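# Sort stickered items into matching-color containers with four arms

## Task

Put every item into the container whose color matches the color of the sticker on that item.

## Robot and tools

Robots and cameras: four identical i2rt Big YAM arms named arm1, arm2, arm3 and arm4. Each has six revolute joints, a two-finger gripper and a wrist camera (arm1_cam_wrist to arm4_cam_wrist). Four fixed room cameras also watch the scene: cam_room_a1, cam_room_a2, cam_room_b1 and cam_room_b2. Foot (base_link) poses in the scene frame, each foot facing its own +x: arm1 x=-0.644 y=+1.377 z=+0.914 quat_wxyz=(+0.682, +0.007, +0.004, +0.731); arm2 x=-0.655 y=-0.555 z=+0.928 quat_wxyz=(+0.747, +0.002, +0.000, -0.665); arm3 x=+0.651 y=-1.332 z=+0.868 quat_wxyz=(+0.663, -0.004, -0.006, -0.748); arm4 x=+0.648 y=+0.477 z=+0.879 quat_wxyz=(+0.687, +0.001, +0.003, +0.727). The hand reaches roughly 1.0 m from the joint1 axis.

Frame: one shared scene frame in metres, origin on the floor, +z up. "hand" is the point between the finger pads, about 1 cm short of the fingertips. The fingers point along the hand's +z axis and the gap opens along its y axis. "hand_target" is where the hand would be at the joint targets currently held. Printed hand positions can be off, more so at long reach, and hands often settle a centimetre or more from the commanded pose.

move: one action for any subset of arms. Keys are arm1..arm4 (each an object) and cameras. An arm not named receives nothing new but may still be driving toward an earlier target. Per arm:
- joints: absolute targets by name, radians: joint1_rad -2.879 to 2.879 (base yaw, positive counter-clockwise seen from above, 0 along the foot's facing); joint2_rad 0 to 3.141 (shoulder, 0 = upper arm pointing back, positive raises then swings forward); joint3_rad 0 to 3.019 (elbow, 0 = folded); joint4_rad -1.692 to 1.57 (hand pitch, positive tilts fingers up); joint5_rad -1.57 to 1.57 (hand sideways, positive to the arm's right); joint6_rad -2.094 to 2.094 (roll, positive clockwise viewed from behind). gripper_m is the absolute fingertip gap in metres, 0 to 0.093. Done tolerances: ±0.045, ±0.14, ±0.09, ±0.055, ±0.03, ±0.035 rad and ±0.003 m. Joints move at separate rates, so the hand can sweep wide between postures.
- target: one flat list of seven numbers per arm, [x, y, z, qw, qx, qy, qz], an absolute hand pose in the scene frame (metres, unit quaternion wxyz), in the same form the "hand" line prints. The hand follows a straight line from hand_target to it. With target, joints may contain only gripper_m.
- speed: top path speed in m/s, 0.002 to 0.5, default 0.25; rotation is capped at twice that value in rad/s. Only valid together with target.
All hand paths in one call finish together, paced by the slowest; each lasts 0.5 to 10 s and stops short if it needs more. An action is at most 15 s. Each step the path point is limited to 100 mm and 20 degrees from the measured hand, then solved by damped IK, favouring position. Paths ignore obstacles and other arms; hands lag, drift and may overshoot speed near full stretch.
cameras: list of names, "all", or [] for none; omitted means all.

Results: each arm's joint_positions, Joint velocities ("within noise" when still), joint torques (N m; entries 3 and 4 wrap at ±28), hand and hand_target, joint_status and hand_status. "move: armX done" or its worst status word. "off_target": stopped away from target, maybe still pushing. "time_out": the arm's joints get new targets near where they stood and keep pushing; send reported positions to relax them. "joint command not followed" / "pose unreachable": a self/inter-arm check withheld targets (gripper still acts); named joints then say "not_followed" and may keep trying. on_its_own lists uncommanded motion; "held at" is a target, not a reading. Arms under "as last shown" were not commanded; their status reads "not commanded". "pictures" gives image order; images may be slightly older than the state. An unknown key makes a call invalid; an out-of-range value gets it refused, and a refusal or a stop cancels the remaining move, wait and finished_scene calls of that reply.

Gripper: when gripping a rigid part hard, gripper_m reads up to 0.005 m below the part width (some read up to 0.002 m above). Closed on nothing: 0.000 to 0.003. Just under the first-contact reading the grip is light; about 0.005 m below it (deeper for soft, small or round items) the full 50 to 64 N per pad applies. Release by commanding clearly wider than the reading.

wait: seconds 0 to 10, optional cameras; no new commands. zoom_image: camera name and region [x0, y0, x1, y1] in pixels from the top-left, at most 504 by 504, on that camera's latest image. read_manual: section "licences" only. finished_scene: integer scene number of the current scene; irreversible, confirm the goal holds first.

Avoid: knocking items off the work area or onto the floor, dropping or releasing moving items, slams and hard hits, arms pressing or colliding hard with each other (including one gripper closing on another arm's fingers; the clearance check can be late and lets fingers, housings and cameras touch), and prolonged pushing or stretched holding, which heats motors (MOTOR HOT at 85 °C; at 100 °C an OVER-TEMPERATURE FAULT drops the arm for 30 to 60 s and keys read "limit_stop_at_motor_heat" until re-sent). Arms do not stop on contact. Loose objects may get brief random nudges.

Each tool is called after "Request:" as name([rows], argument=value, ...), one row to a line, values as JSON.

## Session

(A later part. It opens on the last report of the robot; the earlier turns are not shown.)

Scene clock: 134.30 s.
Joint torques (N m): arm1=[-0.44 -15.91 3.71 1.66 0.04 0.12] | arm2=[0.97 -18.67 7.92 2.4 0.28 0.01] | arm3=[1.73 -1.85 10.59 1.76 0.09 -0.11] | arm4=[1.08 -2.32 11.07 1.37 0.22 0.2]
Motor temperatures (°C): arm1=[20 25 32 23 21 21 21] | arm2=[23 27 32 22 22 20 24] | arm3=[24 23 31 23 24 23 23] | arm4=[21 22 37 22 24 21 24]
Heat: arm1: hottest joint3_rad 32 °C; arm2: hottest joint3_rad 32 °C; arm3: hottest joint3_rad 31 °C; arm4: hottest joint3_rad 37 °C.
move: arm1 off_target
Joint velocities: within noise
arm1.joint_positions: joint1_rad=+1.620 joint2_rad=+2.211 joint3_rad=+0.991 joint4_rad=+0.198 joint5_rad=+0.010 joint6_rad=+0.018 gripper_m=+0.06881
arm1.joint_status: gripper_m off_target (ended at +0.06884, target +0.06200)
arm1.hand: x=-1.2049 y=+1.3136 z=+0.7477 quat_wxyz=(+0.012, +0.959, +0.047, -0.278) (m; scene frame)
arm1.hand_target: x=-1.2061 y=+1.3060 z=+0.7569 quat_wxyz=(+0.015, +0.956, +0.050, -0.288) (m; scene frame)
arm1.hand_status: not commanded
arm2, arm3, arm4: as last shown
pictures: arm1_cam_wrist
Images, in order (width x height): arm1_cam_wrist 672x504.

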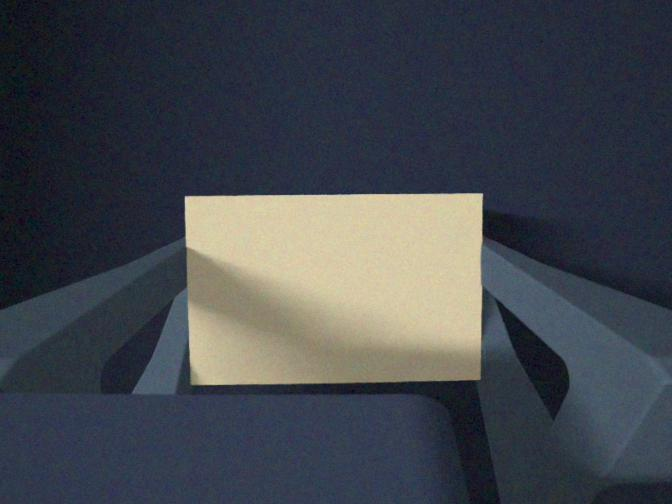

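Request:
move(arm1={"target": [-1.18, 1.32, 0.98, -0.0151, -0.9563, -0.0501, 0.2878], "speed": 0.12}, arm2={"target": [-1.16, -0.885, 0.98, -0.0076, -0.9573, -0.0251, 0.2881], "speed": 0.12}, cameras=["arm1_cam_wrist", "arm2_cam_wrist", "cam_room_b1", "cam_room_b2"])

Scene clock: 140.20 s.
Joint torques (N m): arm1=[-2.9 -11.58 11.52 0.92 -0.04 -0.08] | arm2=[1.49 -19.72 9.73 1.17 0.49 0.21] | arm3=[1.96 -1.73 10.52 1.76 0.09 -0.11] | arm4=[0.67 -2.61 10.97 1.44 0.2 0.18]
Motor temperatures (°C): arm1=[20 25 32 23 21 21 21] | arm2=[23 27 32 22 22 20 24] | arm3=[24 23 32 23 24 23 23] | arm4=[21 22 38 22 24 21 24]
Heat: arm1: hottest joint3_rad 32 °C; arm2: hottest joint3_rad 32 °C; arm3: hottest joint3_rad 32 °C; arm4: hottest joint3_rad 38 °C.
move: arm1 off_target; arm2 done
Joint velocities: within noise
arm1.joint_positions: joint1_rad=+1.619 joint2_rad=+1.640 joint3_rad=+0.915 joint4_rad=-0.314 joint5_rad=-0.001 joint6_rad=+0.011 gripper_m=+0.06881
arm1.joint_status: not commanded
arm1.hand: x=-1.1661 y=+1.3161 z=+0.9604 quat_wxyz=(+0.016, +0.961, +0.051, -0.270) (m; scene frame)
arm1.hand_target: x=-1.1795 y=+1.3201 z=+0.9803 quat_wxyz=(+0.015, +0.956, +0.050, -0.288) (m; scene frame)
arm1.hand_status: off_target (0.024 m and 2.1 deg from the pose sent, 0.234 m and 1.3 deg at the start)
arm2.joint_positions: joint1_rad=-1.027 joint2_rad=+1.814 joint3_rad=+1.184 joint4_rad=-0.443 joint5_rad=+0.320 joint6_rad=+0.521 gripper_m=+0.05289
arm2.joint_status: not commanded
arm2.hand: x=-1.1631 y=-0.8811 z=+0.9743 quat_wxyz=(-0.006, -0.958, -0.028, +0.287) (m; scene frame)
arm2.hand_target: x=-1.1600 y=-0.8850 z=+0.9799 quat_wxyz=(-0.008, -0.957, -0.025, +0.288) (m; scene frame)
arm2.hand_status: done (0.008 m and 0.4 deg from the pose sent, 0.231 m and 0.4 deg at the start)
arm3, arm4: as last shown
pictures: arm1_cam_wrist, arm2_cam_wrist, cam_room_b1, cam_room_b2
Images, in order (width x height): arm1_cam_wrist 672x504, arm2_cam_wrist 672x504, cam_room_b1 672x504, cam_room_b2 672x504.

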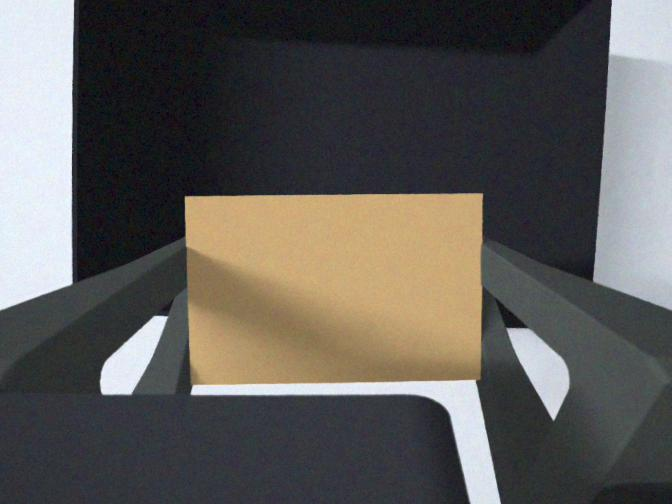

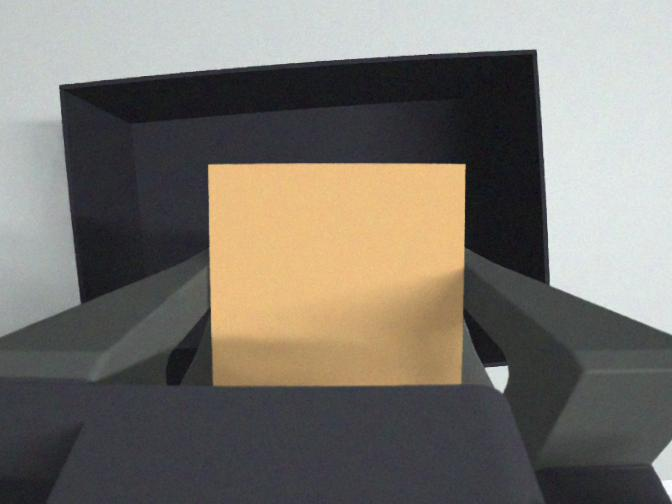

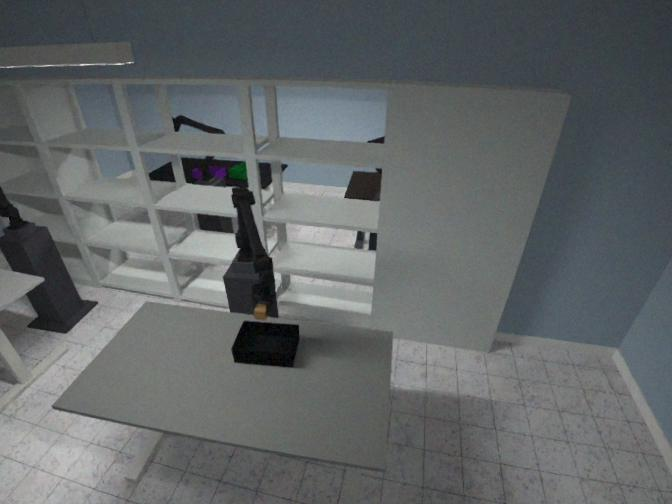

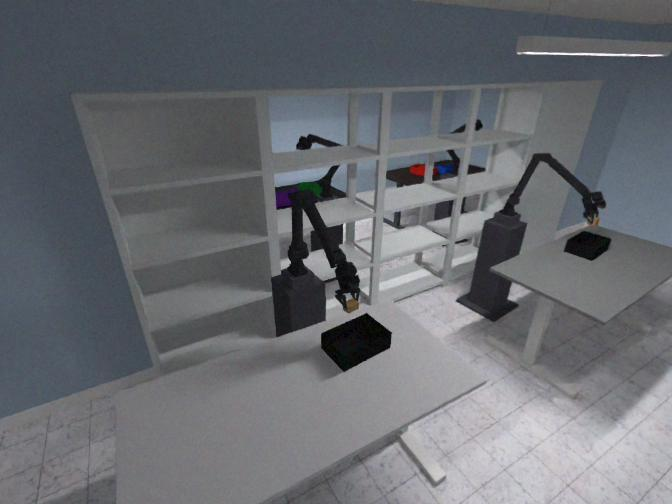

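Request:
move(arm1={"joints": {"joint2_rad": 0.8, "joint3_rad": 1.25, "joint4_rad": -1.2, "joint5_rad": 0, "joint6_rad": 0}}, arm2={"joints": {"joint2_rad": 0.8, "joint3_rad": 1.25, "joint4_rad": -1.2, "joint5_rad": 0, "joint6_rad": 0}}, cameras=[])

Request:
move(arm1={"joints": {"joint4_rad": 0.3}}, arm2={"joints": {"joint4_rad": 0.3}}, cameras=["arm1_cam_wrist", "arm2_cam_wrist", "cam_room_b1", "cam_room_b2"])

Request:
zoom_image(camera="cam_room_b2", region=[250, 140, 390, 240])

Request:
zoom_image(camera="cam_room_b1", region=[180, 120, 320, 240])

Scene clock: 155.20 s.
Joint torques (N m): arm1=[-2.43 0.32 12.31 1.31 0.07 -0.05] | arm2=[1.26 -3.08 13.86 1.76 -0.18 -0.09] | arm3=[1.9 -1.96 10.54 1.76 0.1 -0.13] | arm4=[1.08 -2.32 10.93 1.4 0.22 0.16]
Motor temperatures (°C): arm1=[20 25 32 23 21 21 22] | arm2=[23 27 32 22 22 20 24] | arm3=[24 23 32 23 24 23 23] | arm4=[21 22 38 22 24 21 24]
Heat: arm1: hottest joint3_rad 32 °C; arm2: hottest joint3_rad 32 °C; arm3: hottest joint3_rad 32 °C; arm4: hottest joint3_rad 38 °C.
move: arm1 done; arm2 done
Joint velocities: within noise
arm1.joint_positions: joint1_rad=+1.619 joint2_rad=+0.795 joint3_rad=+1.235 joint4_rad=-1.193 joint5_rad=-0.001 joint6_rad=+0.008 gripper_m=+0.06881
arm1.joint_status: all done
arm1.hand: x=-0.9649 y=+1.3380 z=+1.3618 quat_wxyz=(+0.024, +0.913, +0.051, -0.404) (m; scene frame)
arm1.hand_target: x=-0.9655 y=+1.3417 z=+1.3671 quat_wxyz=(+0.020, +0.913, +0.049, -0.406) (m; scene frame)
arm1.hand_status: not commanded
arm2.joint_positions: joint1_rad=-1.024 joint2_rad=+0.794 joint3_rad=+1.218 joint4_rad=-1.190 joint5_rad=+0.004 joint6_rad=+0.014 gripper_m=+0.05290
arm2.joint_status: all done
arm2.hand: x=-0.9167 y=-0.7592 z=+1.3617 quat_wxyz=(-0.127, -0.873, -0.293, +0.369) (m; scene frame)
arm2.hand_target: x=-0.9154 y=-0.7617 z=+1.3750 quat_wxyz=(-0.130, -0.866, -0.302, +0.376) (m; scene frame)
arm2.hand_status: not commanded
arm3, arm4: as last shown
pictures: none
No camera images: "cameras" was empty.

Scene clock: 156.90 s.
Joint torques (N m): arm1=[-2.67 1.2 11.73 1.66 0.04 -0.07] | arm2=[1.2 -2.96 13.5 2.69 -0.19 -0.08] | arm3=[1.73 -1.96 10.54 1.81 0.09 -0.11] | arm4=[0.85 -2.32 11 1.44 0.2 0.17]
Motor temperatures (°C): arm1=[20 25 32 23 21 21 22] | arm2=[23 27 32 22 22 20 24] | arm3=[24 23 32 23 24 23 23] | arm4=[21 22 38 22 24 21 24]
Heat: arm1: hottest joint3_rad 32 °C; arm2: hottest joint3_rad 32 °C; arm3: hottest joint3_rad 32 °C; arm4: hottest joint3_rad 38 °C.
move: arm1 done; arm2 done
Joint velocities: within noise
arm1.joint_positions: joint1_rad=+1.619 joint2_rad=+0.797 joint3_rad=+1.235 joint4_rad=+0.282 joint5_rad=-0.001 joint6_rad=+0.008 gripper_m=+0.06881
arm1.joint_status: all done
arm1.hand: x=-0.9665 y=+1.3363 z=+1.6917 quat_wxyz=(+0.056, +0.405, +0.024, -0.912) (m; scene frame)
arm1.hand_target: x=-0.9605 y=+1.3407 z=+1.7022 quat_wxyz=(+0.048, +0.391, +0.023, -0.919) (m; scene frame)
arm1.hand_status: not commanded
arm2.joint_positions: joint1_rad=-1.024 joint2_rad=+0.795 joint3_rad=+1.218 joint4_rad=+0.278 joint5_rad=+0.004 joint6_rad=+0.014 gripper_m=+0.05290
arm2.joint_status: all done
arm2.hand: x=-0.9264 y=-0.7673 z=+1.6905 quat_wxyz=(-0.300, -0.401, -0.134, +0.855) (m; scene frame)
arm2.hand_target: x=-0.9161 y=-0.7628 z=+1.7103 quat_wxyz=(-0.301, -0.378, -0.132, +0.865) (m; scene frame)
arm2.hand_status: not commanded
arm3, arm4: as last shown
pictures: arm1_cam_wrist, arm2_cam_wrist, cam_room_b1, cam_room_b2
Images, in order (width x height): arm1_cam_wrist 672x504, arm2_cam_wrist 672x504, cam_room_b1 672x504, cam_room_b2 672x504.

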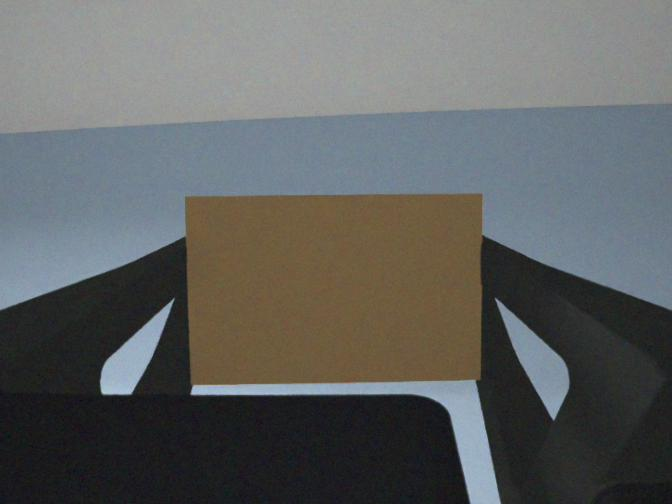

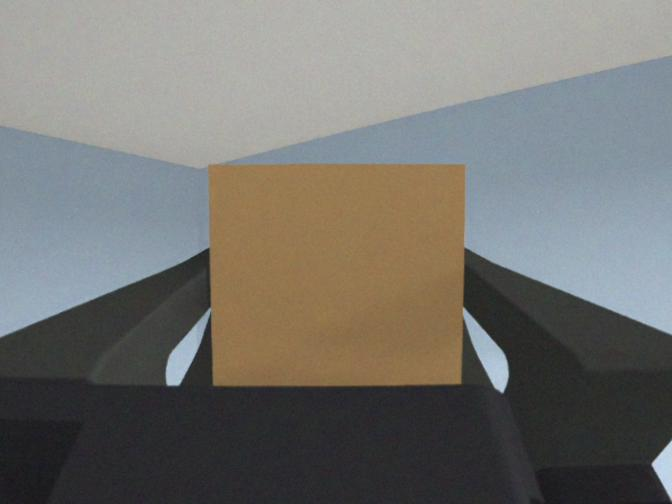

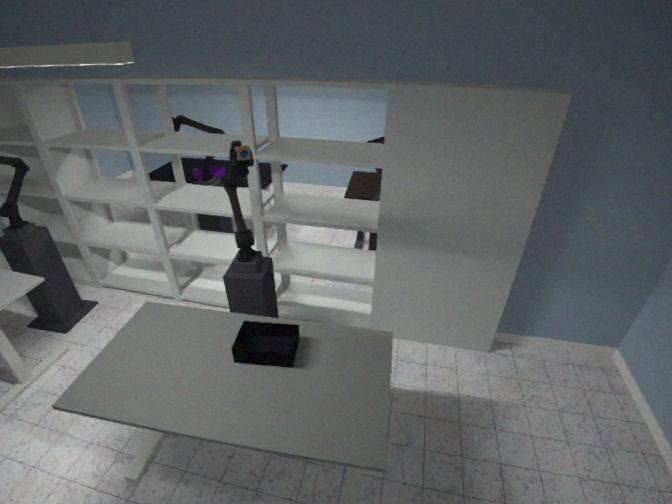

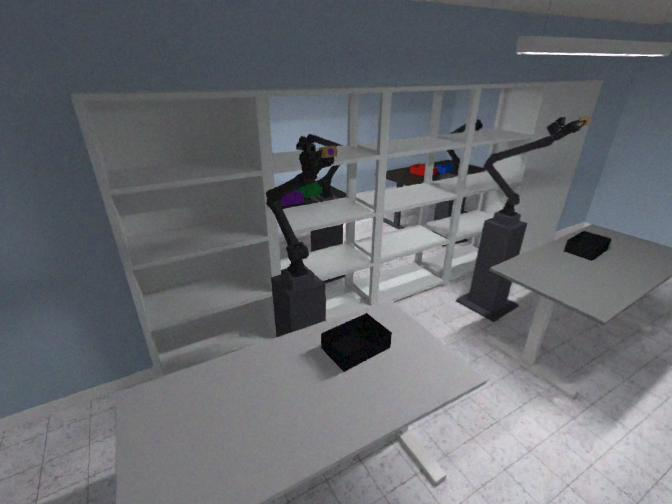

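Scaled by 3.600.

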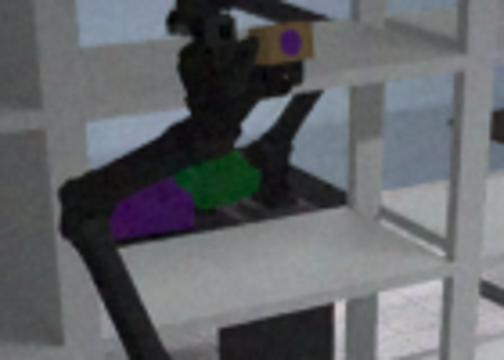

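Scaled by 3.600.

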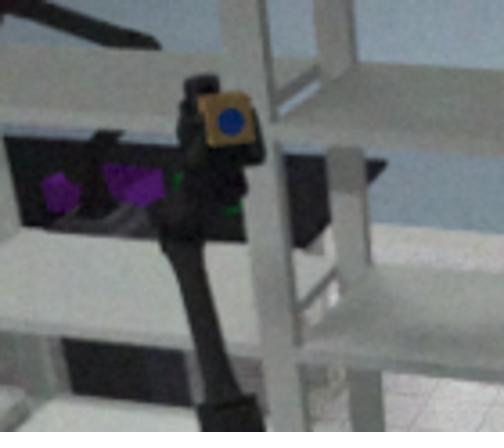

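Request:
move(arm1={"joints": {"joint4_rad": -1.4}}, arm2={"joints": {"joint4_rad": -1.4}}, cameras=[])

Request:
move(arm1={"joints": {"joint1_rad": -0.3}}, arm2={"joints": {"joint1_rad": 0.0}}, cameras=[])

Request:
move(arm1={"joints": {"joint1_rad": -2.245}}, arm2={"joints": {"joint1_rad": 0.92}}, cameras=["arm1_cam_wrist", "arm2_cam_wrist"])

Scene clock: 167.63 s.
Joint torques (N m): arm1=[-2.61 0.62 11.97 0.98 0.05 -0.07] | arm2=[1.2 -3.14 13.59 1.42 -0.18 -0.07] | arm3=[1.96 -2.02 10.55 1.78 0.09 -0.12] | arm4=[0.67 -2.67 10.93 1.47 0.2 0.15]
Motor temperatures (°C): arm1=[20 25 32 23 21 21 22] | arm2=[23 26 34 22 22 20 24] | arm3=[24 23 32 23 24 23 23] | arm4=[21 22 38 22 24 21 24]
Heat: arm1: hottest joint3_rad 32 °C; arm2: hottest joint3_rad 34 °C; arm3: hottest joint3_rad 32 °C; arm4: hottest joint3_rad 38 °C.
move: arm1 done; arm2 done
Joint velocities: within noise
arm1.joint_positions: joint1_rad=+1.619 joint2_rad=+0.799 joint3_rad=+1.235 joint4_rad=-1.392 joint5_rad=-0.001 joint6_rad=+0.008 gripper_m=+0.06881
arm1.joint_status: all done
arm1.hand: x=-0.9298 y=+1.3422 z=+1.3279 quat_wxyz=(+0.018, +0.950, +0.053, -0.309) (m; scene frame)
arm1.hand_target: x=-0.9293 y=+1.3456 z=+1.3340 quat_wxyz=(+0.015, +0.949, +0.051, -0.312) (m; scene frame)
arm1.hand_status: not commanded
arm2.joint_positions: joint1_rad=-1.024 joint2_rad=+0.797 joint3_rad=+1.218 joint4_rad=-1.388 joint5_rad=+0.004 joint6_rad=+0.014 gripper_m=+0.05290
arm2.joint_status: all done
arm2.hand: x=-0.8879 y=-0.7366 z=+1.3295 quat_wxyz=(-0.096, -0.906, -0.304, +0.280) (m; scene frame)
arm2.hand_target: x=-0.8864 y=-0.7386 z=+1.3427 quat_wxyz=(-0.099, -0.900, -0.313, +0.287) (m; scene frame)
arm2.hand_status: not commanded
arm3, arm4: as last shown
pictures: none
No camera images: "cameras" was empty.

Scene clock: 169.57 s.
Joint torques (N m): arm1=[-2.26 0.15 12.07 1.14 -0.08 -0.03] | arm2=[0.97 -3.14 13.6 1.42 -0.02 -0.07] | arm3=[1.67 -1.96 10.54 1.77 0.09 -0.11] | arm4=[0.97 -2.43 11.04 1.42 0.21 0.15]
Motor temperatures (°C): arm1=[20 25 32 23 21 21 22] | arm2=[23 26 34 22 22 20 24] | arm3=[24 23 32 23 24 23 23] | arm4=[21 22 38 22 24 21 24]
Heat: arm1: hottest joint3_rad 32 °C; arm2: hottest joint3_rad 34 °C; arm3: hottest joint3_rad 32 °C; arm4: hottest joint3_rad 38 °C.
move: arm1 done; arm2 done
Joint velocities: within noise
arm1.joint_positions: joint1_rad=-0.294 joint2_rad=+0.799 joint3_rad=+1.235 joint4_rad=-1.392 joint5_rad=+0.002 joint6_rad=+0.006 gripper_m=+0.06886
arm1.joint_status: all done
arm1.hand: x=-0.5707 y=+1.6631 z=+1.3231 quat_wxyz=(-0.231, +0.590, -0.749, -0.194) (m; scene frame)
arm1.hand_target: x=-0.5695 y=+1.6620 z=+1.3292 quat_wxyz=(-0.234, +0.589, -0.748, -0.195) (m; scene frame)
arm1.hand_status: not commanded
arm2.joint_positions: joint1_rad=-0.004 joint2_rad=+0.797 joint3_rad=+1.218 joint4_rad=-1.388 joint5_rad=+0.000 joint6_rad=+0.014 gripper_m=+0.05290
arm2.joint_status: all done
arm2.hand: x=-0.6231 y=-0.8485 z=+1.3297 quat_wxyz=(-0.223, -0.641, -0.708, +0.195) (m; scene frame)
arm2.hand_target: x=-0.6221 y=-0.8484 z=+1.3429 quat_wxyz=(-0.228, -0.633, -0.712, +0.201) (m; scene frame)
arm2.hand_status: not commanded
arm3.joint_positions: joint1_rad=+0.122 joint2_rad=+0.794 joint3_rad=+1.185 joint4_rad=-1.312 joint5_rad=-0.002 joint6_rad=+0.007 gripper_m=+0.09306
arm3.joint_status: not commanded
arm3.hand: x=+0.6506 y=-1.6327 z=+1.2696 quat_wxyz=(-0.232, -0.670, -0.667, +0.229) (m; scene frame)
arm3.hand_target: x=+0.6529 y=-1.6373 z=+1.2772 quat_wxyz=(-0.239, -0.663, -0.669, +0.236) (m; scene frame)
arm3.hand_status: not commanded
arm4.joint_positions: joint1_rad=+0.128 joint2_rad=+0.796 joint3_rad=+1.169 joint4_rad=-1.313 joint5_rad=-0.003 joint6_rad=-0.013 gripper_m=+0.09311
arm4.joint_status: not commanded
arm4.hand: x=+0.5934 y=+0.7796 z=+1.2678 quat_wxyz=(-0.196, +0.735, -0.603, -0.239) (m; scene frame)
arm4.hand_target: x=+0.5925 y=+0.7849 z=+1.2839 quat_wxyz=(-0.207, +0.727, -0.604, -0.254) (m; scene frame)
arm4.hand_status: not commanded
pictures: none
No camera images: "cameras" was empty.

Scene clock: 171.53 s.
Joint torques (N m): arm1=[-2.49 -0.32 12.18 1.1 -0.07 0.02] | arm2=[1.03 -3.14 13.59 1.43 -0.02 -0.07] | arm3=[1.96 -1.79 10.52 1.77 0.1 -0.12] | arm4=[1.08 -2.14 10.93 1.4 0.21 0.2]
Motor temperatures (°C): arm1=[20 25 33 23 21 21 22] | arm2=[23 26 34 22 22 20 24] | arm3=[24 23 32 23 24 23 23] | arm4=[21 22 39 22 24 21 24]
Heat: arm1: hottest joint3_rad 33 °C; arm2: hottest joint3_rad 34 °C; arm3: hottest joint3_rad 32 °C; arm4: hottest joint3_rad 39 °C.
move: arm1 done; arm2 done
Joint velocities: within noise
arm1.joint_positions: joint1_rad=-2.239 joint2_rad=+0.799 joint3_rad=+1.235 joint4_rad=-1.392 joint5_rad=+0.002 joint6_rad=+0.006 gripper_m=+0.06891
arm1.joint_status: all done
arm1.hand: x=-0.3946 y=+1.2095 z=+1.3191 quat_wxyz=(-0.281, -0.284, -0.912, +0.090) (m; scene frame)
arm1.hand_target: x=-0.3960 y=+1.2087 z=+1.3253 quat_wxyz=(-0.284, -0.284, -0.911, +0.092) (m; scene frame)
arm1.hand_status: not commanded
arm2.joint_positions: joint1_rad=+0.916 joint2_rad=+0.797 joint3_rad=+1.218 joint4_rad=-1.388 joint5_rad=+0.000 joint6_rad=+0.013 gripper_m=+0.05290
arm2.joint_status: all done
arm2.hand: x=-0.4037 y=-0.7074 z=+1.3305 quat_wxyz=(-0.287, -0.260, -0.919, +0.075) (m; scene frame)
arm2.hand_target: x=-0.4032 y=-0.7064 z=+1.3438 quat_wxyz=(-0.295, -0.252, -0.918, +0.079) (m; scene frame)
arm2.hand_status: not commanded
arm3, arm4: as last shown
pictures: arm1_cam_wrist, arm2_cam_wrist
Images, in order (width x height): arm1_cam_wrist 672x504, arm2_cam_wrist 672x504.

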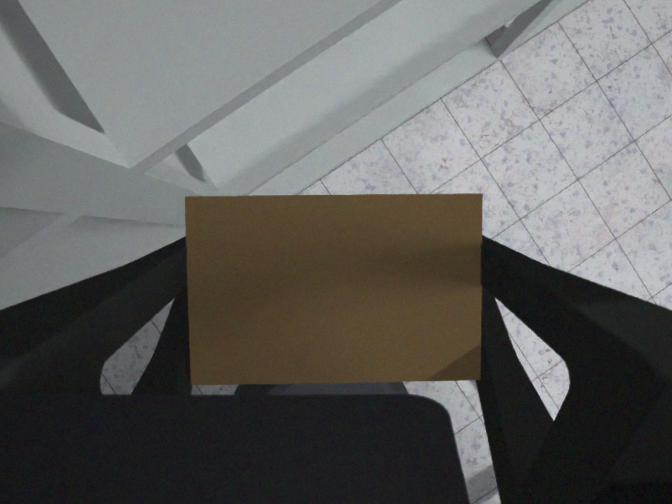

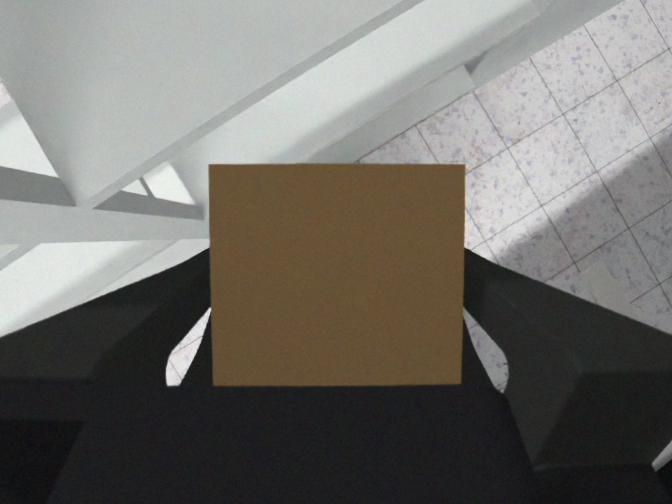

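Request:
move(arm1={"target": [-0.13, 1.02, 1.20, 0.2749, 0.2880, 0.9133, -0.0867], "speed": 0.2}, arm2={"target": [-0.14, -0.86, 1.20, 0.2781, 0.2519, 0.9239, -0.0758], "speed": 0.2}, cameras=[])

Request:
move(arm1={"target": [-0.02, 0.937, 1.14, 0.2749, 0.2880, 0.9133, -0.0867], "speed": 0.12}, arm2={"target": [-0.02, -0.928, 1.14, 0.2781, 0.2519, 0.9239, -0.0758], "speed": 0.12}, cameras=["arm1_cam_wrist", "arm2_cam_wrist"])

Scene clock: 180.23 s.
Joint torques (N m): arm1=[-1.14 -12.81 17.48 1.68 -0.09 0.02] | arm2=[1.49 -15.21 17.13 2.36 0.06 -0.05] | arm3=[1.85 -1.9 10.54 1.8 0.1 -0.11] | arm4=[0.91 -2.49 10.92 1.44 0.22 0.16]
Motor temperatures (°C): arm1=[20 25 33 23 21 21 22] | arm2=[23 26 35 22 22 20 24] | arm3=[24 23 32 23 24 23 23] | arm4=[21 22 39 22 24 21 24]
Heat: arm1: hottest joint3_rad 33 °C; arm2: hottest joint3_rad 35 °C; arm3: hottest joint3_rad 32 °C; arm4: hottest joint3_rad 39 °C.
move: arm1 off_target; arm2 off_target
Joint velocities: within noise
arm1.joint_positions: joint1_rad=-2.261 joint2_rad=+1.597 joint3_rad=+1.500 joint4_rad=-0.960 joint5_rad=-0.005 joint6_rad=+0.005 gripper_m=+0.06891
arm1.joint_status: not commanded
arm1.hand: x=-0.1511 y=+1.0273 z=+1.1614 quat_wxyz=(-0.235, -0.297, -0.922, +0.076) (m; scene frame)
arm1.hand_target: x=-0.1325 y=+1.0217 z=+1.2003 quat_wxyz=(-0.275, -0.288, -0.913, +0.087) (m; scene frame)
arm1.hand_status: off_target (0.045 m and 4.9 deg from the pose sent, 0.347 m and 1.0 deg at the start)
arm2.joint_positions: joint1_rad=+0.914 joint2_rad=+1.535 joint3_rad=+1.389 joint4_rad=-0.913 joint5_rad=+0.003 joint6_rad=+0.012 gripper_m=+0.05290
arm2.joint_status: not commanded
arm2.hand: x=-0.1631 y=-0.8519 z=+1.1696 quat_wxyz=(-0.245, -0.264, -0.931, +0.066) (m; scene frame)
arm2.hand_target: x=-0.1422 y=-0.8586 z=+1.2005 quat_wxyz=(-0.278, -0.252, -0.924, +0.076) (m; scene frame)
arm2.hand_status: off_target (0.039 m and 4.3 deg from the pose sent, 0.332 m and 1.6 deg at the start)
arm3, arm4: as last shown
pictures: none
No camera images: "cameras" was empty.

Scene clock: 182.23 s.
Joint torques (N m): arm1=[-2.08 -17.38 17.84 1.05 -0.08 -0.05] | arm2=[1.67 -20.13 17.18 2.06 0.13 -0.04] | arm3=[1.85 -1.85 10.56 1.77 0.1 -0.11] | arm4=[1.14 -2.37 10.95 1.46 0.17 0.15]
Motor temperatures (°C): arm1=[20 25 34 23 21 21 22] | arm2=[23 26 35 22 22 20 24] | arm3=[24 23 32 23 24 23 23] | arm4=[21 22 39 22 24 21 24]
Heat: arm1: hottest joint3_rad 34 °C; arm2: hottest joint3_rad 35 °C; arm3: hottest joint3_rad 32 °C; arm4: hottest joint3_rad 39 °C.
move: arm1 off_target; arm2 off_target
Joint velocities: within noise
arm1.joint_positions: joint1_rad=-2.261 joint2_rad=+1.983 joint3_rad=+1.893 joint4_rad=-0.940 joint5_rad=-0.008 joint6_rad=+0.005 gripper_m=+0.06891
arm1.joint_status: not commanded
arm1.hand: x=-0.0361 y=+0.9451 z=+1.1087 quat_wxyz=(-0.248, -0.295, -0.919, +0.079) (m; scene frame)
arm1.hand_target: x=-0.0219 y=+0.9383 z=+1.1402 quat_wxyz=(-0.275, -0.288, -0.913, +0.087) (m; scene frame)
arm1.hand_status: off_target (0.036 m and 3.4 deg from the pose sent, 0.161 m and 4.9 deg at the start)
arm2.joint_positions: joint1_rad=+0.916 joint2_rad=+1.908 joint3_rad=+1.748 joint4_rad=-0.878 joint5_rad=+0.003 joint6_rad=+0.012 gripper_m=+0.05290
arm2.joint_status: not commanded
arm2.hand: x=-0.0432 y=-0.9219 z=+1.1206 quat_wxyz=(-0.254, -0.262, -0.928, +0.068) (m; scene frame)
arm2.hand_target: x=-0.0218 y=-0.9269 z=+1.1402 quat_wxyz=(-0.278, -0.252, -0.924, +0.076) (m; scene frame)
arm2.hand_status: off_target (0.031 m and 3.2 deg from the pose sent, 0.165 m and 4.3 deg at the start)
arm3, arm4: as last shown
pictures: arm1_cam_wrist, arm2_cam_wrist
Images, in order (width x height): arm1_cam_wrist 672x504, arm2_cam_wrist 672x504.

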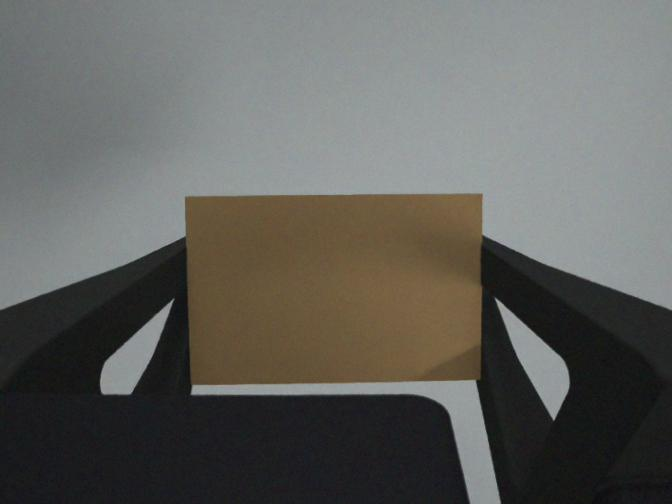

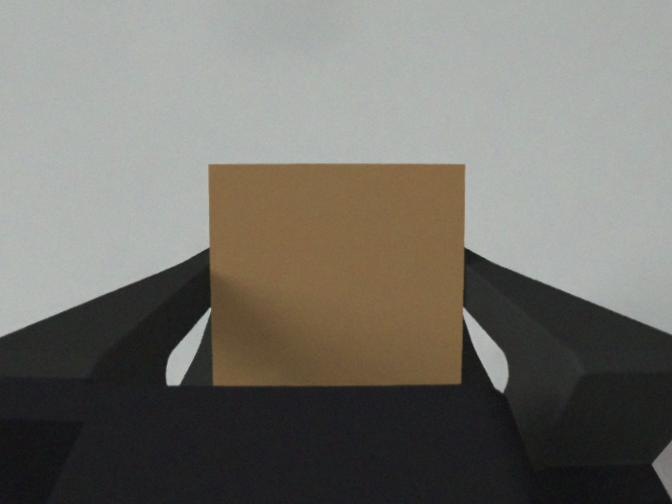

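Request:
move(cameras=["arm1_cam_wrist","arm2_cam_wrist"])

Scene clock: 209.97 s.
Joint torques (N m): arm1=[-1.44 -17.96 17.84 0.85 -0.04 -0.02] | arm2=[1.61 -20.19 17.17 2.07 0.12 -0.03] | arm3=[1.79 -1.9 10.51 1.8 0.1 -0.12] | arm4=[1.03 -2.14 10.95 1.33 0.21 0.17]
Motor temperatures (°C): arm1=[20 25 39 23 21 21 22] | arm2=[23 26 37 22 22 20 25] | arm3=[24 23 32 23 24 23 23] | arm4=[21 22 39 22 24 21 24]
Heat: arm1: hottest joint3_rad 39 °C; arm2: hottest joint3_rad 37 °C; arm3: hottest joint3_rad 32 °C; arm4: hottest joint3_rad 39 °C.
Joint velocities: within noise
arm1.joint_positions: joint1_rad=-2.261 joint2_rad=+1.983 joint3_rad=+1.893 joint4_rad=-0.940 joint5_rad=-0.008 joint6_rad=+0.005 gripper_m=+0.06891
arm1.joint_status: not commanded
arm1.hand: x=-0.0361 y=+0.9451 z=+1.1087 quat_wxyz=(-0.248, -0.295, -0.919, +0.079) (m; scene frame)
arm1.hand_target: x=-0.0219 y=+0.9383 z=+1.1402 quat_wxyz=(-0.275, -0.288, -0.913, +0.087) (m; scene frame)
arm1.hand_status: off_target (0.036 m and 3.4 deg from the pose sent, 0.161 m and 4.9 deg at the start)
arm2.joint_positions: joint1_rad=+0.916 joint2_rad=+1.908 joint3_rad=+1.748 joint4_rad=-0.878 joint5_rad=+0.003 joint6_rad=+0.012 gripper_m=+0.05290
arm2.joint_status: not commanded
arm2.hand: x=-0.0432 y=-0.9219 z=+1.1206 quat_wxyz=(-0.254, -0.262, -0.928, +0.068) (m; scene frame)
arm2.hand_target: x=-0.0218 y=-0.9269 z=+1.1402 quat_wxyz=(-0.278, -0.252, -0.924, +0.076) (m; scene frame)
arm2.hand_status: off_target (0.031 m and 3.2 deg from the pose sent, 0.165 m and 4.3 deg at the start)
arm3.joint_positions: joint1_rad=+0.122 joint2_rad=+0.794 joint3_rad=+1.185 joint4_rad=-1.312 joint5_rad=-0.002 joint6_rad=+0.007 gripper_m=+0.09306
arm3.joint_status: not commanded
arm3.hand: x=+0.6506 y=-1.6327 z=+1.2696 quat_wxyz=(-0.232, -0.670, -0.667, +0.229) (m; scene frame)
arm3.hand_target: x=+0.6529 y=-1.6373 z=+1.2772 quat_wxyz=(-0.239, -0.663, -0.669, +0.236) (m; scene frame)
arm3.hand_status: not commanded
arm4.joint_positions: joint1_rad=+0.128 joint2_rad=+0.796 joint3_rad=+1.169 joint4_rad=-1.313 joint5_rad=-0.003 joint6_rad=-0.013 gripper_m=+0.09311
arm4.joint_status: not commanded
arm4.hand: x=+0.5934 y=+0.7796 z=+1.2678 quat_wxyz=(-0.196, +0.735, -0.603, -0.239) (m; scene frame)
arm4.hand_target: x=+0.5925 y=+0.7849 z=+1.2839 quat_wxyz=(-0.207, +0.727, -0.604, -0.254) (m; scene frame)
arm4.hand_status: not commanded
pictures: arm1_cam_wrist, arm2_cam_wrist
Images, in order (width x height): arm1_cam_wrist 672x504, arm2_cam_wrist 672x504.

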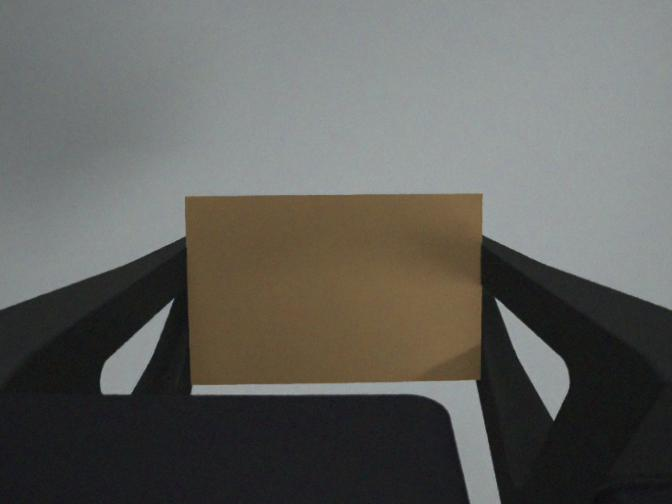

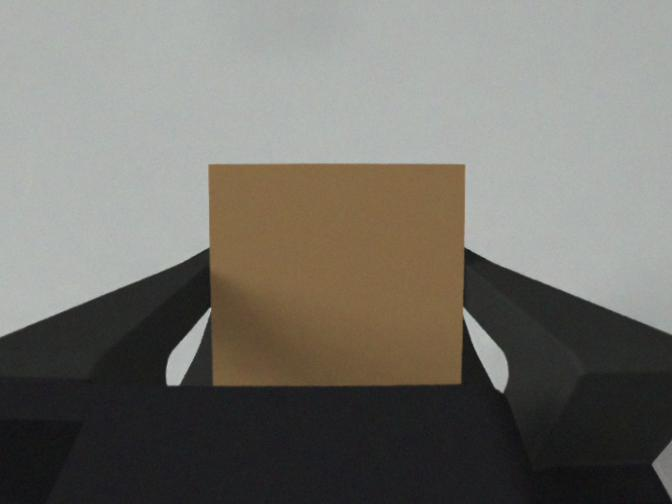

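Request:
move(arm1={"target": [0.006, 0.918, 1.07, 0.2749, 0.2880, 0.9133, -0.0867], "speed": 0.08}, arm2={"target": [0.006, -0.943, 1.08, 0.2781, 0.2519, 0.9239, -0.0758], "speed": 0.08}, cameras=[])

Request:
move(arm1={"target": [0.006, 0.918, 1.04, 0.2749, 0.2880, 0.9133, -0.0867], "speed": 0.06}, arm2={"target": [0.006, -0.943, 1.05, 0.2781, 0.2519, 0.9239, -0.0758], "speed": 0.06}, cameras=[])

Scene clock: 215.37 s.
Joint torques (N m): arm1=[-1.55 -18.49 17.62 1.85 -0.03 -0.02] | arm2=[1.49 -20.84 16.91 2.58 0.12 -0.03] | arm3=[1.96 -1.96 10.61 1.76 0.09 -0.11] | arm4=[0.5 -2.43 10.99 1.33 0.22 0.16]
Motor temperatures (°C): arm1=[20 25 40 23 21 21 22] | arm2=[23 26 38 22 22 20 25] | arm3=[24 23 32 23 24 23 23] | arm4=[21 22 39 22 24 21 24]
Heat: arm1: hottest joint3_rad 40 °C; arm2: hottest joint3_rad 38 °C; arm3: hottest joint3_rad 32 °C; arm4: hottest joint3_rad 39 °C.
move: arm1 off_target; arm2 off_target
Joint velocities: within noise
arm1.joint_positions: joint1_rad=-2.261 joint2_rad=+2.095 joint3_rad=+1.902 joint4_rad=-0.856 joint5_rad=-0.008 joint6_rad=+0.005 gripper_m=+0.06891
arm1.joint_status: not commanded
arm1.hand: x=-0.0169 y=+0.9309 z=+1.0411 quat_wxyz=(-0.239, -0.296, -0.921, +0.076) (m; scene frame)
arm1.hand_target: x=+0.0035 y=+0.9197 z=+1.0710 quat_wxyz=(-0.275, -0.288, -0.913, +0.087) (m; scene frame)
arm1.hand_status: off_target (0.039 m and 4.5 deg from the pose sent, 0.063 m and 3.4 deg at the start)
arm2.joint_positions: joint1_rad=+0.916 joint2_rad=+2.013 joint3_rad=+1.765 joint4_rad=-0.796 joint5_rad=+0.003 joint6_rad=+0.012 gripper_m=+0.05290
arm2.joint_status: not commanded
arm2.hand: x=-0.0207 y=-0.9351 z=+1.0659 quat_wxyz=(-0.252, -0.263, -0.929, +0.067) (m; scene frame)
arm2.hand_target: x=+0.0039 y=-0.9417 z=+1.0805 quat_wxyz=(-0.278, -0.252, -0.924, +0.076) (m; scene frame)
arm2.hand_status: off_target (0.031 m and 3.4 deg from the pose sent, 0.067 m and 3.1 deg at the start)
arm3, arm4: as last shown
pictures: none
No camera images: "cameras" was empty.

Scene clock: 216.47 s.
Joint torques (N m): arm1=[-1.67 -19.19 13.85 1.84 -0.08 -0.01] | arm2=[1.55 -21.25 13.56 2.76 0.11 -0.03] | arm3=[1.85 -1.96 10.55 1.76 0.1 -0.12] | arm4=[0.56 -2.32 10.82 1.33 0.2 0.15]
Motor temperatures (°C): arm1=[20 25 40 23 21 21 22] | arm2=[23 26 38 22 22 20 25] | arm3=[24 23 32 23 24 23 23] | arm4=[21 22 39 22 24 21 24]
Heat: arm1: hottest joint3_rad 40 °C; arm2: hottest joint3_rad 38 °C; arm3: hottest joint3_rad 32 °C; arm4: hottest joint3_rad 39 °C.
move: arm1 off_target; arm2 off_target
Joint velocities: within noise
arm1.joint_positions: joint1_rad=-2.261 joint2_rad=+2.118 joint3_rad=+1.902 joint4_rad=-0.793 joint5_rad=-0.008 joint6_rad=+0.005 gripper_m=+0.06891
arm1.joint_status: not commanded
arm1.hand: x=-0.0061 y=+0.9231 z=+1.0314 quat_wxyz=(-0.258, -0.295, -0.917, +0.082) (m; scene frame)
arm1.hand_target: x=+0.0055 y=+0.9183 z=+1.0403 quat_wxyz=(-0.275, -0.288, -0.913, +0.087) (m; scene frame)
arm1.hand_status: off_target (0.016 m and 2.2 deg from the pose sent, 0.026 m and 4.5 deg at the start)
arm2.joint_positions: joint1_rad=+0.916 joint2_rad=+2.039 joint3_rad=+1.765 joint4_rad=-0.732 joint5_rad=+0.003 joint6_rad=+0.012 gripper_m=+0.05290
arm2.joint_status: not commanded
arm2.hand: x=-0.0091 y=-0.9419 z=+1.0552 quat_wxyz=(-0.270, -0.261, -0.924, +0.072) (m; scene frame)
arm2.hand_target: x=+0.0053 y=-0.9427 z=+1.0500 quat_wxyz=(-0.278, -0.252, -0.924, +0.076) (m; scene frame)
arm2.hand_status: off_target (0.016 m and 1.5 deg from the pose sent, 0.032 m and 3.4 deg at the start)
arm3, arm4: as last shown
pictures: none
No camera images: "cameras" was empty.

Request:
move(arm1={"target": [0.006, 0.918, 1.02, 0.2749, 0.2880, 0.9133, -0.0867], "speed": 0.05}, arm2={"target": [0.006, -0.943, 1.03, 0.2781, 0.2519, 0.9239, -0.0758], "speed": 0.05}, cameras=[])

Request:
move(arm1={"target": [0.006, 0.918, 1.005, 0.2749, 0.2880, 0.9133, -0.0867], "speed": 0.05}, arm2={"target": [0.006, -0.943, 1.015, 0.2781, 0.2519, 0.9239, -0.0758], "speed": 0.05}, cameras=["arm1_cam_wrist", "arm2_cam_wrist"])

Scene clock: 221.93 s.
Joint torques (N m): arm1=[-1.73 -18.55 11.28 2 -0.03 -0.04] | arm2=[1.44 -20.95 11.26 2.76 0.11 -0.03] | arm3=[1.73 -2.08 10.54 1.74 0.09 -0.12] | arm4=[1.03 -2.55 10.99 1.43 0.18 0.17]
Motor temperatures (°C): arm1=[20 25 39 23 21 21 22] | arm2=[23 26 37 22 22 20 25] | arm3=[24 23 32 23 24 23 23] | arm4=[21 22 39 22 24 21 24]
Heat: arm1: hottest joint3_rad 39 °C; arm2: hottest joint3_rad 37 °C; arm3: hottest joint3_rad 32 °C; arm4: hottest joint3_rad 39 °C.
move: arm1 done; arm2 off_target
Joint velocities: within noise
arm1.joint_positions: joint1_rad=-2.261 joint2_rad=+2.130 joint3_rad=+1.902 joint4_rad=-0.750 joint5_rad=-0.008 joint6_rad=+0.005 gripper_m=+0.06891
arm1.joint_status: not commanded
arm1.hand: x=+0.0010 y=+0.9179 z=+1.0277 quat_wxyz=(-0.272, -0.293, -0.913, +0.086) (m; scene frame)
arm1.hand_target: x=+0.0058 y=+0.9180 z=+1.0202 quat_wxyz=(-0.275, -0.288, -0.913, +0.087) (m; scene frame)
arm1.hand_status: done (0.009 m and 0.7 deg from the pose sent, 0.017 m and 2.2 deg at the start)
arm2.joint_positions: joint1_rad=+0.916 joint2_rad=+2.052 joint3_rad=+1.765 joint4_rad=-0.689 joint5_rad=+0.003 joint6_rad=+0.012 gripper_m=+0.05290
arm2.joint_status: not commanded
arm2.hand: x=-0.0016 y=-0.9464 z=+1.0512 quat_wxyz=(-0.283, -0.260, -0.920, +0.076) (m; scene frame)
arm2.hand_target: x=+0.0051 y=-0.9427 z=+1.0302 quat_wxyz=(-0.278, -0.252, -0.924, +0.076) (m; scene frame)
arm2.hand_status: off_target (0.023 m and 1.2 deg from the pose sent, 0.029 m and 1.5 deg at the start)
arm3, arm4: as last shown
pictures: none
No camera images: "cameras" was empty.

Scene clock: 222.97 s.
Joint torques (N m): arm1=[-1.49 -17.85 11.17 2.07 -0.02 -0.03] | arm2=[1.55 -21.3 10.43 2.77 0.11 -0.04] | arm3=[1.85 -1.85 10.54 1.77 0.1 -0.12] | arm4=[1.03 -3.08 11 1.39 0.21 0.17]
Motor temperatures (°C): arm1=[20 25 39 23 21 21 22] | arm2=[23 26 37 22 22 20 25] | arm3=[24 23 32 23 24 23 23] | arm4=[21 22 39 22 24 21 24]
Heat: arm1: hottest joint3_rad 39 °C; arm2: hottest joint3_rad 37 °C; arm3: hottest joint3_rad 32 °C; arm4: hottest joint3_rad 39 °C.
move: arm1 off_target; arm2 off_target
Joint velocities: within noise
arm1.joint_positions: joint1_rad=-2.261 joint2_rad=+2.135 joint3_rad=+1.884 joint4_rad=-0.716 joint5_rad=-0.008 joint6_rad=+0.004 gripper_m=+0.06891
arm1.joint_status: not commanded
arm1.hand: x=+0.0021 y=+0.9171 z=+1.0200 quat_wxyz=(-0.277, -0.292, -0.911, +0.088) (m; scene frame)
arm1.hand_target: x=+0.0056 y=+0.9183 z=+1.0051 quat_wxyz=(-0.275, -0.288, -0.913, +0.087) (m; scene frame)
arm1.hand_status: off_target (0.016 m and 0.6 deg from the pose sent, 0.023 m and 0.7 deg at the start)
arm2.joint_positions: joint1_rad=+0.916 joint2_rad=+2.066 joint3_rad=+1.757 joint4_rad=-0.657 joint5_rad=+0.003 joint6_rad=+0.012 gripper_m=+0.05290
arm2.joint_status: not commanded
arm2.hand: x=+0.0015 y=-0.9481 z=+1.0404 quat_wxyz=(-0.287, -0.260, -0.919, +0.077) (m; scene frame)
arm2.hand_target: x=+0.0051 y=-0.9427 z=+1.0154 quat_wxyz=(-0.278, -0.252, -0.924, +0.076) (m; scene frame)
arm2.hand_status: off_target (0.026 m and 1.5 deg from the pose sent, 0.037 m and 1.2 deg at the start)
arm3, arm4: as last shown
pictures: arm1_cam_wrist, arm2_cam_wrist
Images, in order (width x height): arm1_cam_wrist 672x504, arm2_cam_wrist 672x504.

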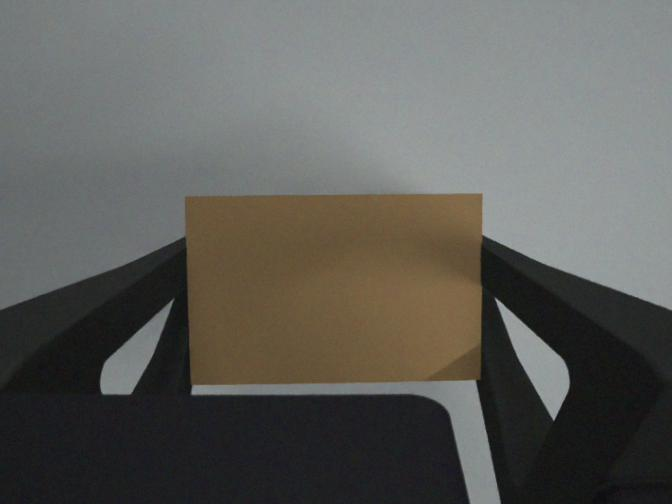

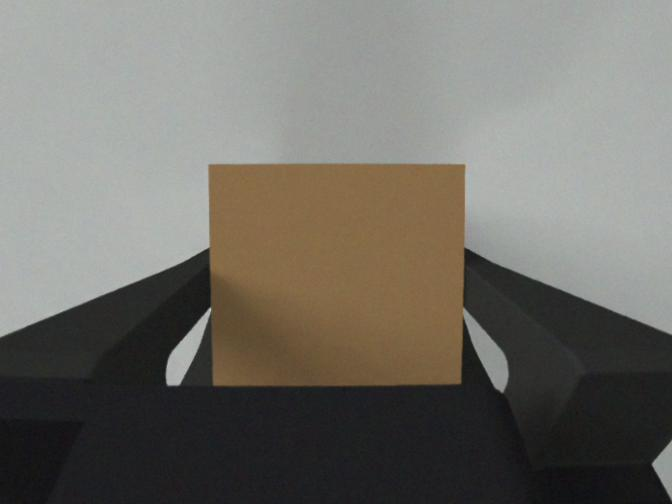

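Request:
move(arm1={"target": [0.006, 0.918, 0.99, 0.2749, 0.2880, 0.9133, -0.0867], "speed": 0.05}, arm2={"target": [0.006, -0.943, 1.0, 0.2781, 0.2519, 0.9239, -0.0758], "speed": 0.05}, cameras=["arm1_cam_wrist", "arm2_cam_wrist"])

Scene clock: 226.37 s.
Joint torques (N m): arm1=[-1.61 -17.49 10.1 1.92 -0.04 -0.02] | arm2=[1.49 -21.42 10.29 2.78 0.1 -0.03] | arm3=[1.73 -1.9 10.58 1.78 0.08 -0.11] | arm4=[1.14 -2.49 10.99 1.4 0.21 0.2]
Motor temperatures (°C): arm1=[20 26 39 23 21 21 22] | arm2=[23 26 37 22 22 20 25] | arm3=[24 23 32 23 24 23 23] | arm4=[21 22 40 22 24 21 24]
Heat: arm1: hottest joint3_rad 39 °C; arm2: hottest joint3_rad 37 °C; arm3: hottest joint3_rad 32 °C; arm4: hottest joint3_rad 40 °C.
move: arm1 off_target; arm2 off_target
Joint velocities: within noise
arm1.joint_positions: joint1_rad=-2.261 joint2_rad=+2.135 joint3_rad=+1.874 joint4_rad=-0.682 joint5_rad=-0.008 joint6_rad=+0.003 gripper_m=+0.06891
arm1.joint_status: not commanded
arm1.hand: x=+0.0052 y=+0.9150 z=+1.0194 quat_wxyz=(-0.288, -0.290, -0.908, +0.091) (m; scene frame)
arm1.hand_target: x=+0.0051 y=+0.9185 z=+0.9905 quat_wxyz=(-0.275, -0.288, -0.913, +0.087) (m; scene frame)
arm1.hand_status: off_target (0.030 m and 1.7 deg from the pose sent, 0.030 m and 0.6 deg at the start)
arm2.joint_positions: joint1_rad=+0.916 joint2_rad=+2.081 joint3_rad=+1.740 joint4_rad=-0.625 joint5_rad=+0.003 joint6_rad=+0.012 gripper_m=+0.05290
arm2.joint_status: not commanded
arm2.hand: x=+0.0021 y=-0.9484 z=+1.0260 quat_wxyz=(-0.288, -0.260, -0.919, +0.077) (m; scene frame)
arm2.hand_target: x=+0.0050 y=-0.9427 z=+1.0004 quat_wxyz=(-0.278, -0.252, -0.924, +0.076) (m; scene frame)
arm2.hand_status: off_target (0.027 m and 1.6 deg from the pose sent, 0.041 m and 1.5 deg at the start)
arm3, arm4: as last shown
pictures: arm1_cam_wrist, arm2_cam_wrist
Images, in order (width x height): arm1_cam_wrist 672x504, arm2_cam_wrist 672x504.

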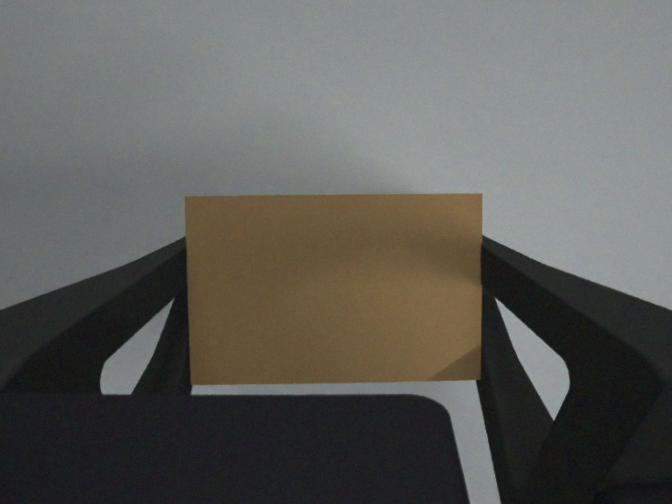

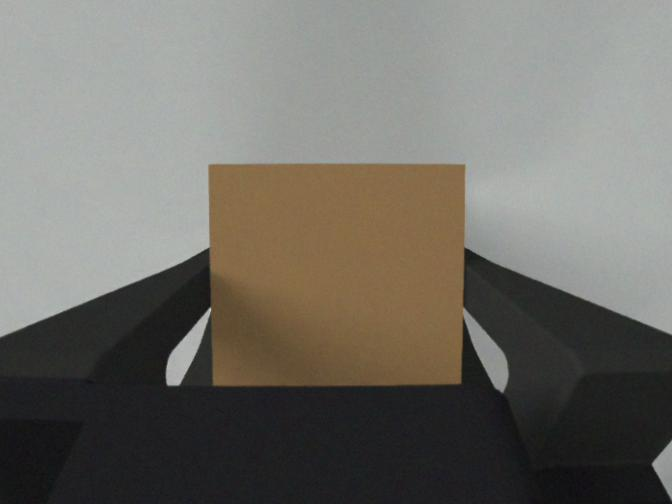

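Request:
move(arm1={"target": [0.006, 0.918, 0.998, 0.2548, 0.2898, 0.9190, -0.0803], "speed": 0.05}, arm2={"target": [0.006, -0.943, 0.985, 0.2781, 0.2519, 0.9239, -0.0758], "speed": 0.05}, cameras=[])

Scene clock: 233.00 s.
Joint torques (N m): arm1=[-1.55 -16.15 14.32 0.44 -0.02 0.04] | arm2=[1.38 -20.37 9.7 2.74 0.09 -0.04] | arm3=[1.79 -1.96 10.52 1.76 0.1 -0.12] | arm4=[0.85 -3.14 10.91 1.48 0.19 0.18]
Motor temperatures (°C): arm1=[20 26 38 23 21 21 23] | arm2=[23 26 37 22 22 20 25] | arm3=[24 23 32 23 24 23 23] | arm4=[21 22 40 22 24 21 24]
Heat: arm1: hottest joint3_rad 38 °C; arm2: hottest joint3_rad 37 °C; arm3: hottest joint3_rad 32 °C; arm4: hottest joint3_rad 40 °C.
move: arm1 off_target; arm2 off_target
Joint velocities: within noise
arm1.joint_positions: joint1_rad=-2.261 joint2_rad=+2.135 joint3_rad=+1.886 joint4_rad=-0.734 joint5_rad=-0.008 joint6_rad=-0.001 gripper_m=+0.06891
arm1.joint_status: not commanded
arm1.hand: x=-0.0006 y=+0.9191 z=+1.0181 quat_wxyz=(-0.269, -0.291, -0.914, +0.086) (m; scene frame)
arm1.hand_target: x=+0.0052 y=+0.9186 z=+0.9983 quat_wxyz=(-0.255, -0.290, -0.919, +0.080) (m; scene frame)
arm1.hand_status: off_target (0.021 m and 1.9 deg from the pose sent, 0.022 m and 4.2 deg at the start)
arm2.joint_positions: joint1_rad=+0.917 joint2_rad=+2.082 joint3_rad=+1.729 joint4_rad=-0.593 joint5_rad=+0.003 joint6_rad=+0.012 gripper_m=+0.05290
arm2.joint_status: not commanded
arm2.hand: x=+0.0046 y=-0.9496 z=+1.0242 quat_wxyz=(-0.297, -0.259, -0.916, +0.079) (m; scene frame)
arm2.hand_target: x=+0.0044 y=-0.9421 z=+0.9859 quat_wxyz=(-0.278, -0.252, -0.924, +0.076) (m; scene frame)
arm2.hand_status: off_target (0.040 m and 2.5 deg from the pose sent, 0.041 m and 1.6 deg at the start)
arm3, arm4: as last shown
pictures: none
No camera images: "cameras" was empty.

Request:
move(arm1={"target": [0.006, 0.918, 1.018, 0.2548, 0.2898, 0.9190, -0.0803], "speed": 0.05}, arm2={"target": [0.006, -0.943, 1.005, 0.2659, 0.2528, 0.9274, -0.0725], "speed": 0.05}, cameras=[])

Scene clock: 238.57 s.
Joint torques (N m): arm1=[-1.67 -17.14 15.72 0.72 -0.02 0.05] | arm2=[1.49 -20.89 13.53 0.73 0.1 -0.01] | arm3=[1.96 -1.85 10.55 1.72 0.1 -0.11] | arm4=[0.62 -2.32 11 1.42 0.21 0.16]
Motor temperatures (°C): arm1=[20 27 38 23 21 21 23] | arm2=[23 26 37 22 22 20 25] | arm3=[24 23 32 23 24 23 23] | arm4=[21 22 40 22 24 21 24]
Heat: arm1: hottest joint3_rad 38 °C; arm2: hottest joint3_rad 37 °C; arm3: hottest joint3_rad 32 °C; arm4: hottest joint3_rad 40 °C.
move: arm1 off_target; arm2 off_target
Joint velocities: within noise
arm1.joint_positions: joint1_rad=-2.261 joint2_rad=+2.135 joint3_rad=+1.900 joint4_rad=-0.782 joint5_rad=-0.008 joint6_rad=-0.001 gripper_m=+0.06891
arm1.joint_status: not commanded
arm1.hand: x=-0.0051 y=+0.9223 z=+1.0192 quat_wxyz=(-0.254, -0.292, -0.918, +0.081) (m; scene frame)
arm1.hand_target: x=+0.0055 y=+0.9184 z=+1.0181 quat_wxyz=(-0.256, -0.290, -0.919, +0.080) (m; scene frame)
arm1.hand_status: off_target (0.012 m and 0.3 deg from the pose sent, 0.007 m and 1.9 deg at the start)
arm2.joint_positions: joint1_rad=+0.917 joint2_rad=+2.082 joint3_rad=+1.734 joint4_rad=-0.627 joint5_rad=+0.003 joint6_rad=+0.009 gripper_m=+0.05290
arm2.joint_status: not commanded
arm2.hand: x=+0.0001 y=-0.9469 z=+1.0218 quat_wxyz=(-0.283, -0.259, -0.920, +0.076) (m; scene frame)
arm2.hand_target: x=+0.0054 y=-0.9427 z=+1.0051 quat_wxyz=(-0.266, -0.253, -0.927, +0.073) (m; scene frame)
arm2.hand_status: off_target (0.018 m and 2.3 deg from the pose sent, 0.020 m and 4.0 deg at the start)
arm3, arm4: as last shown
pictures: none
No camera images: "cameras" was empty.


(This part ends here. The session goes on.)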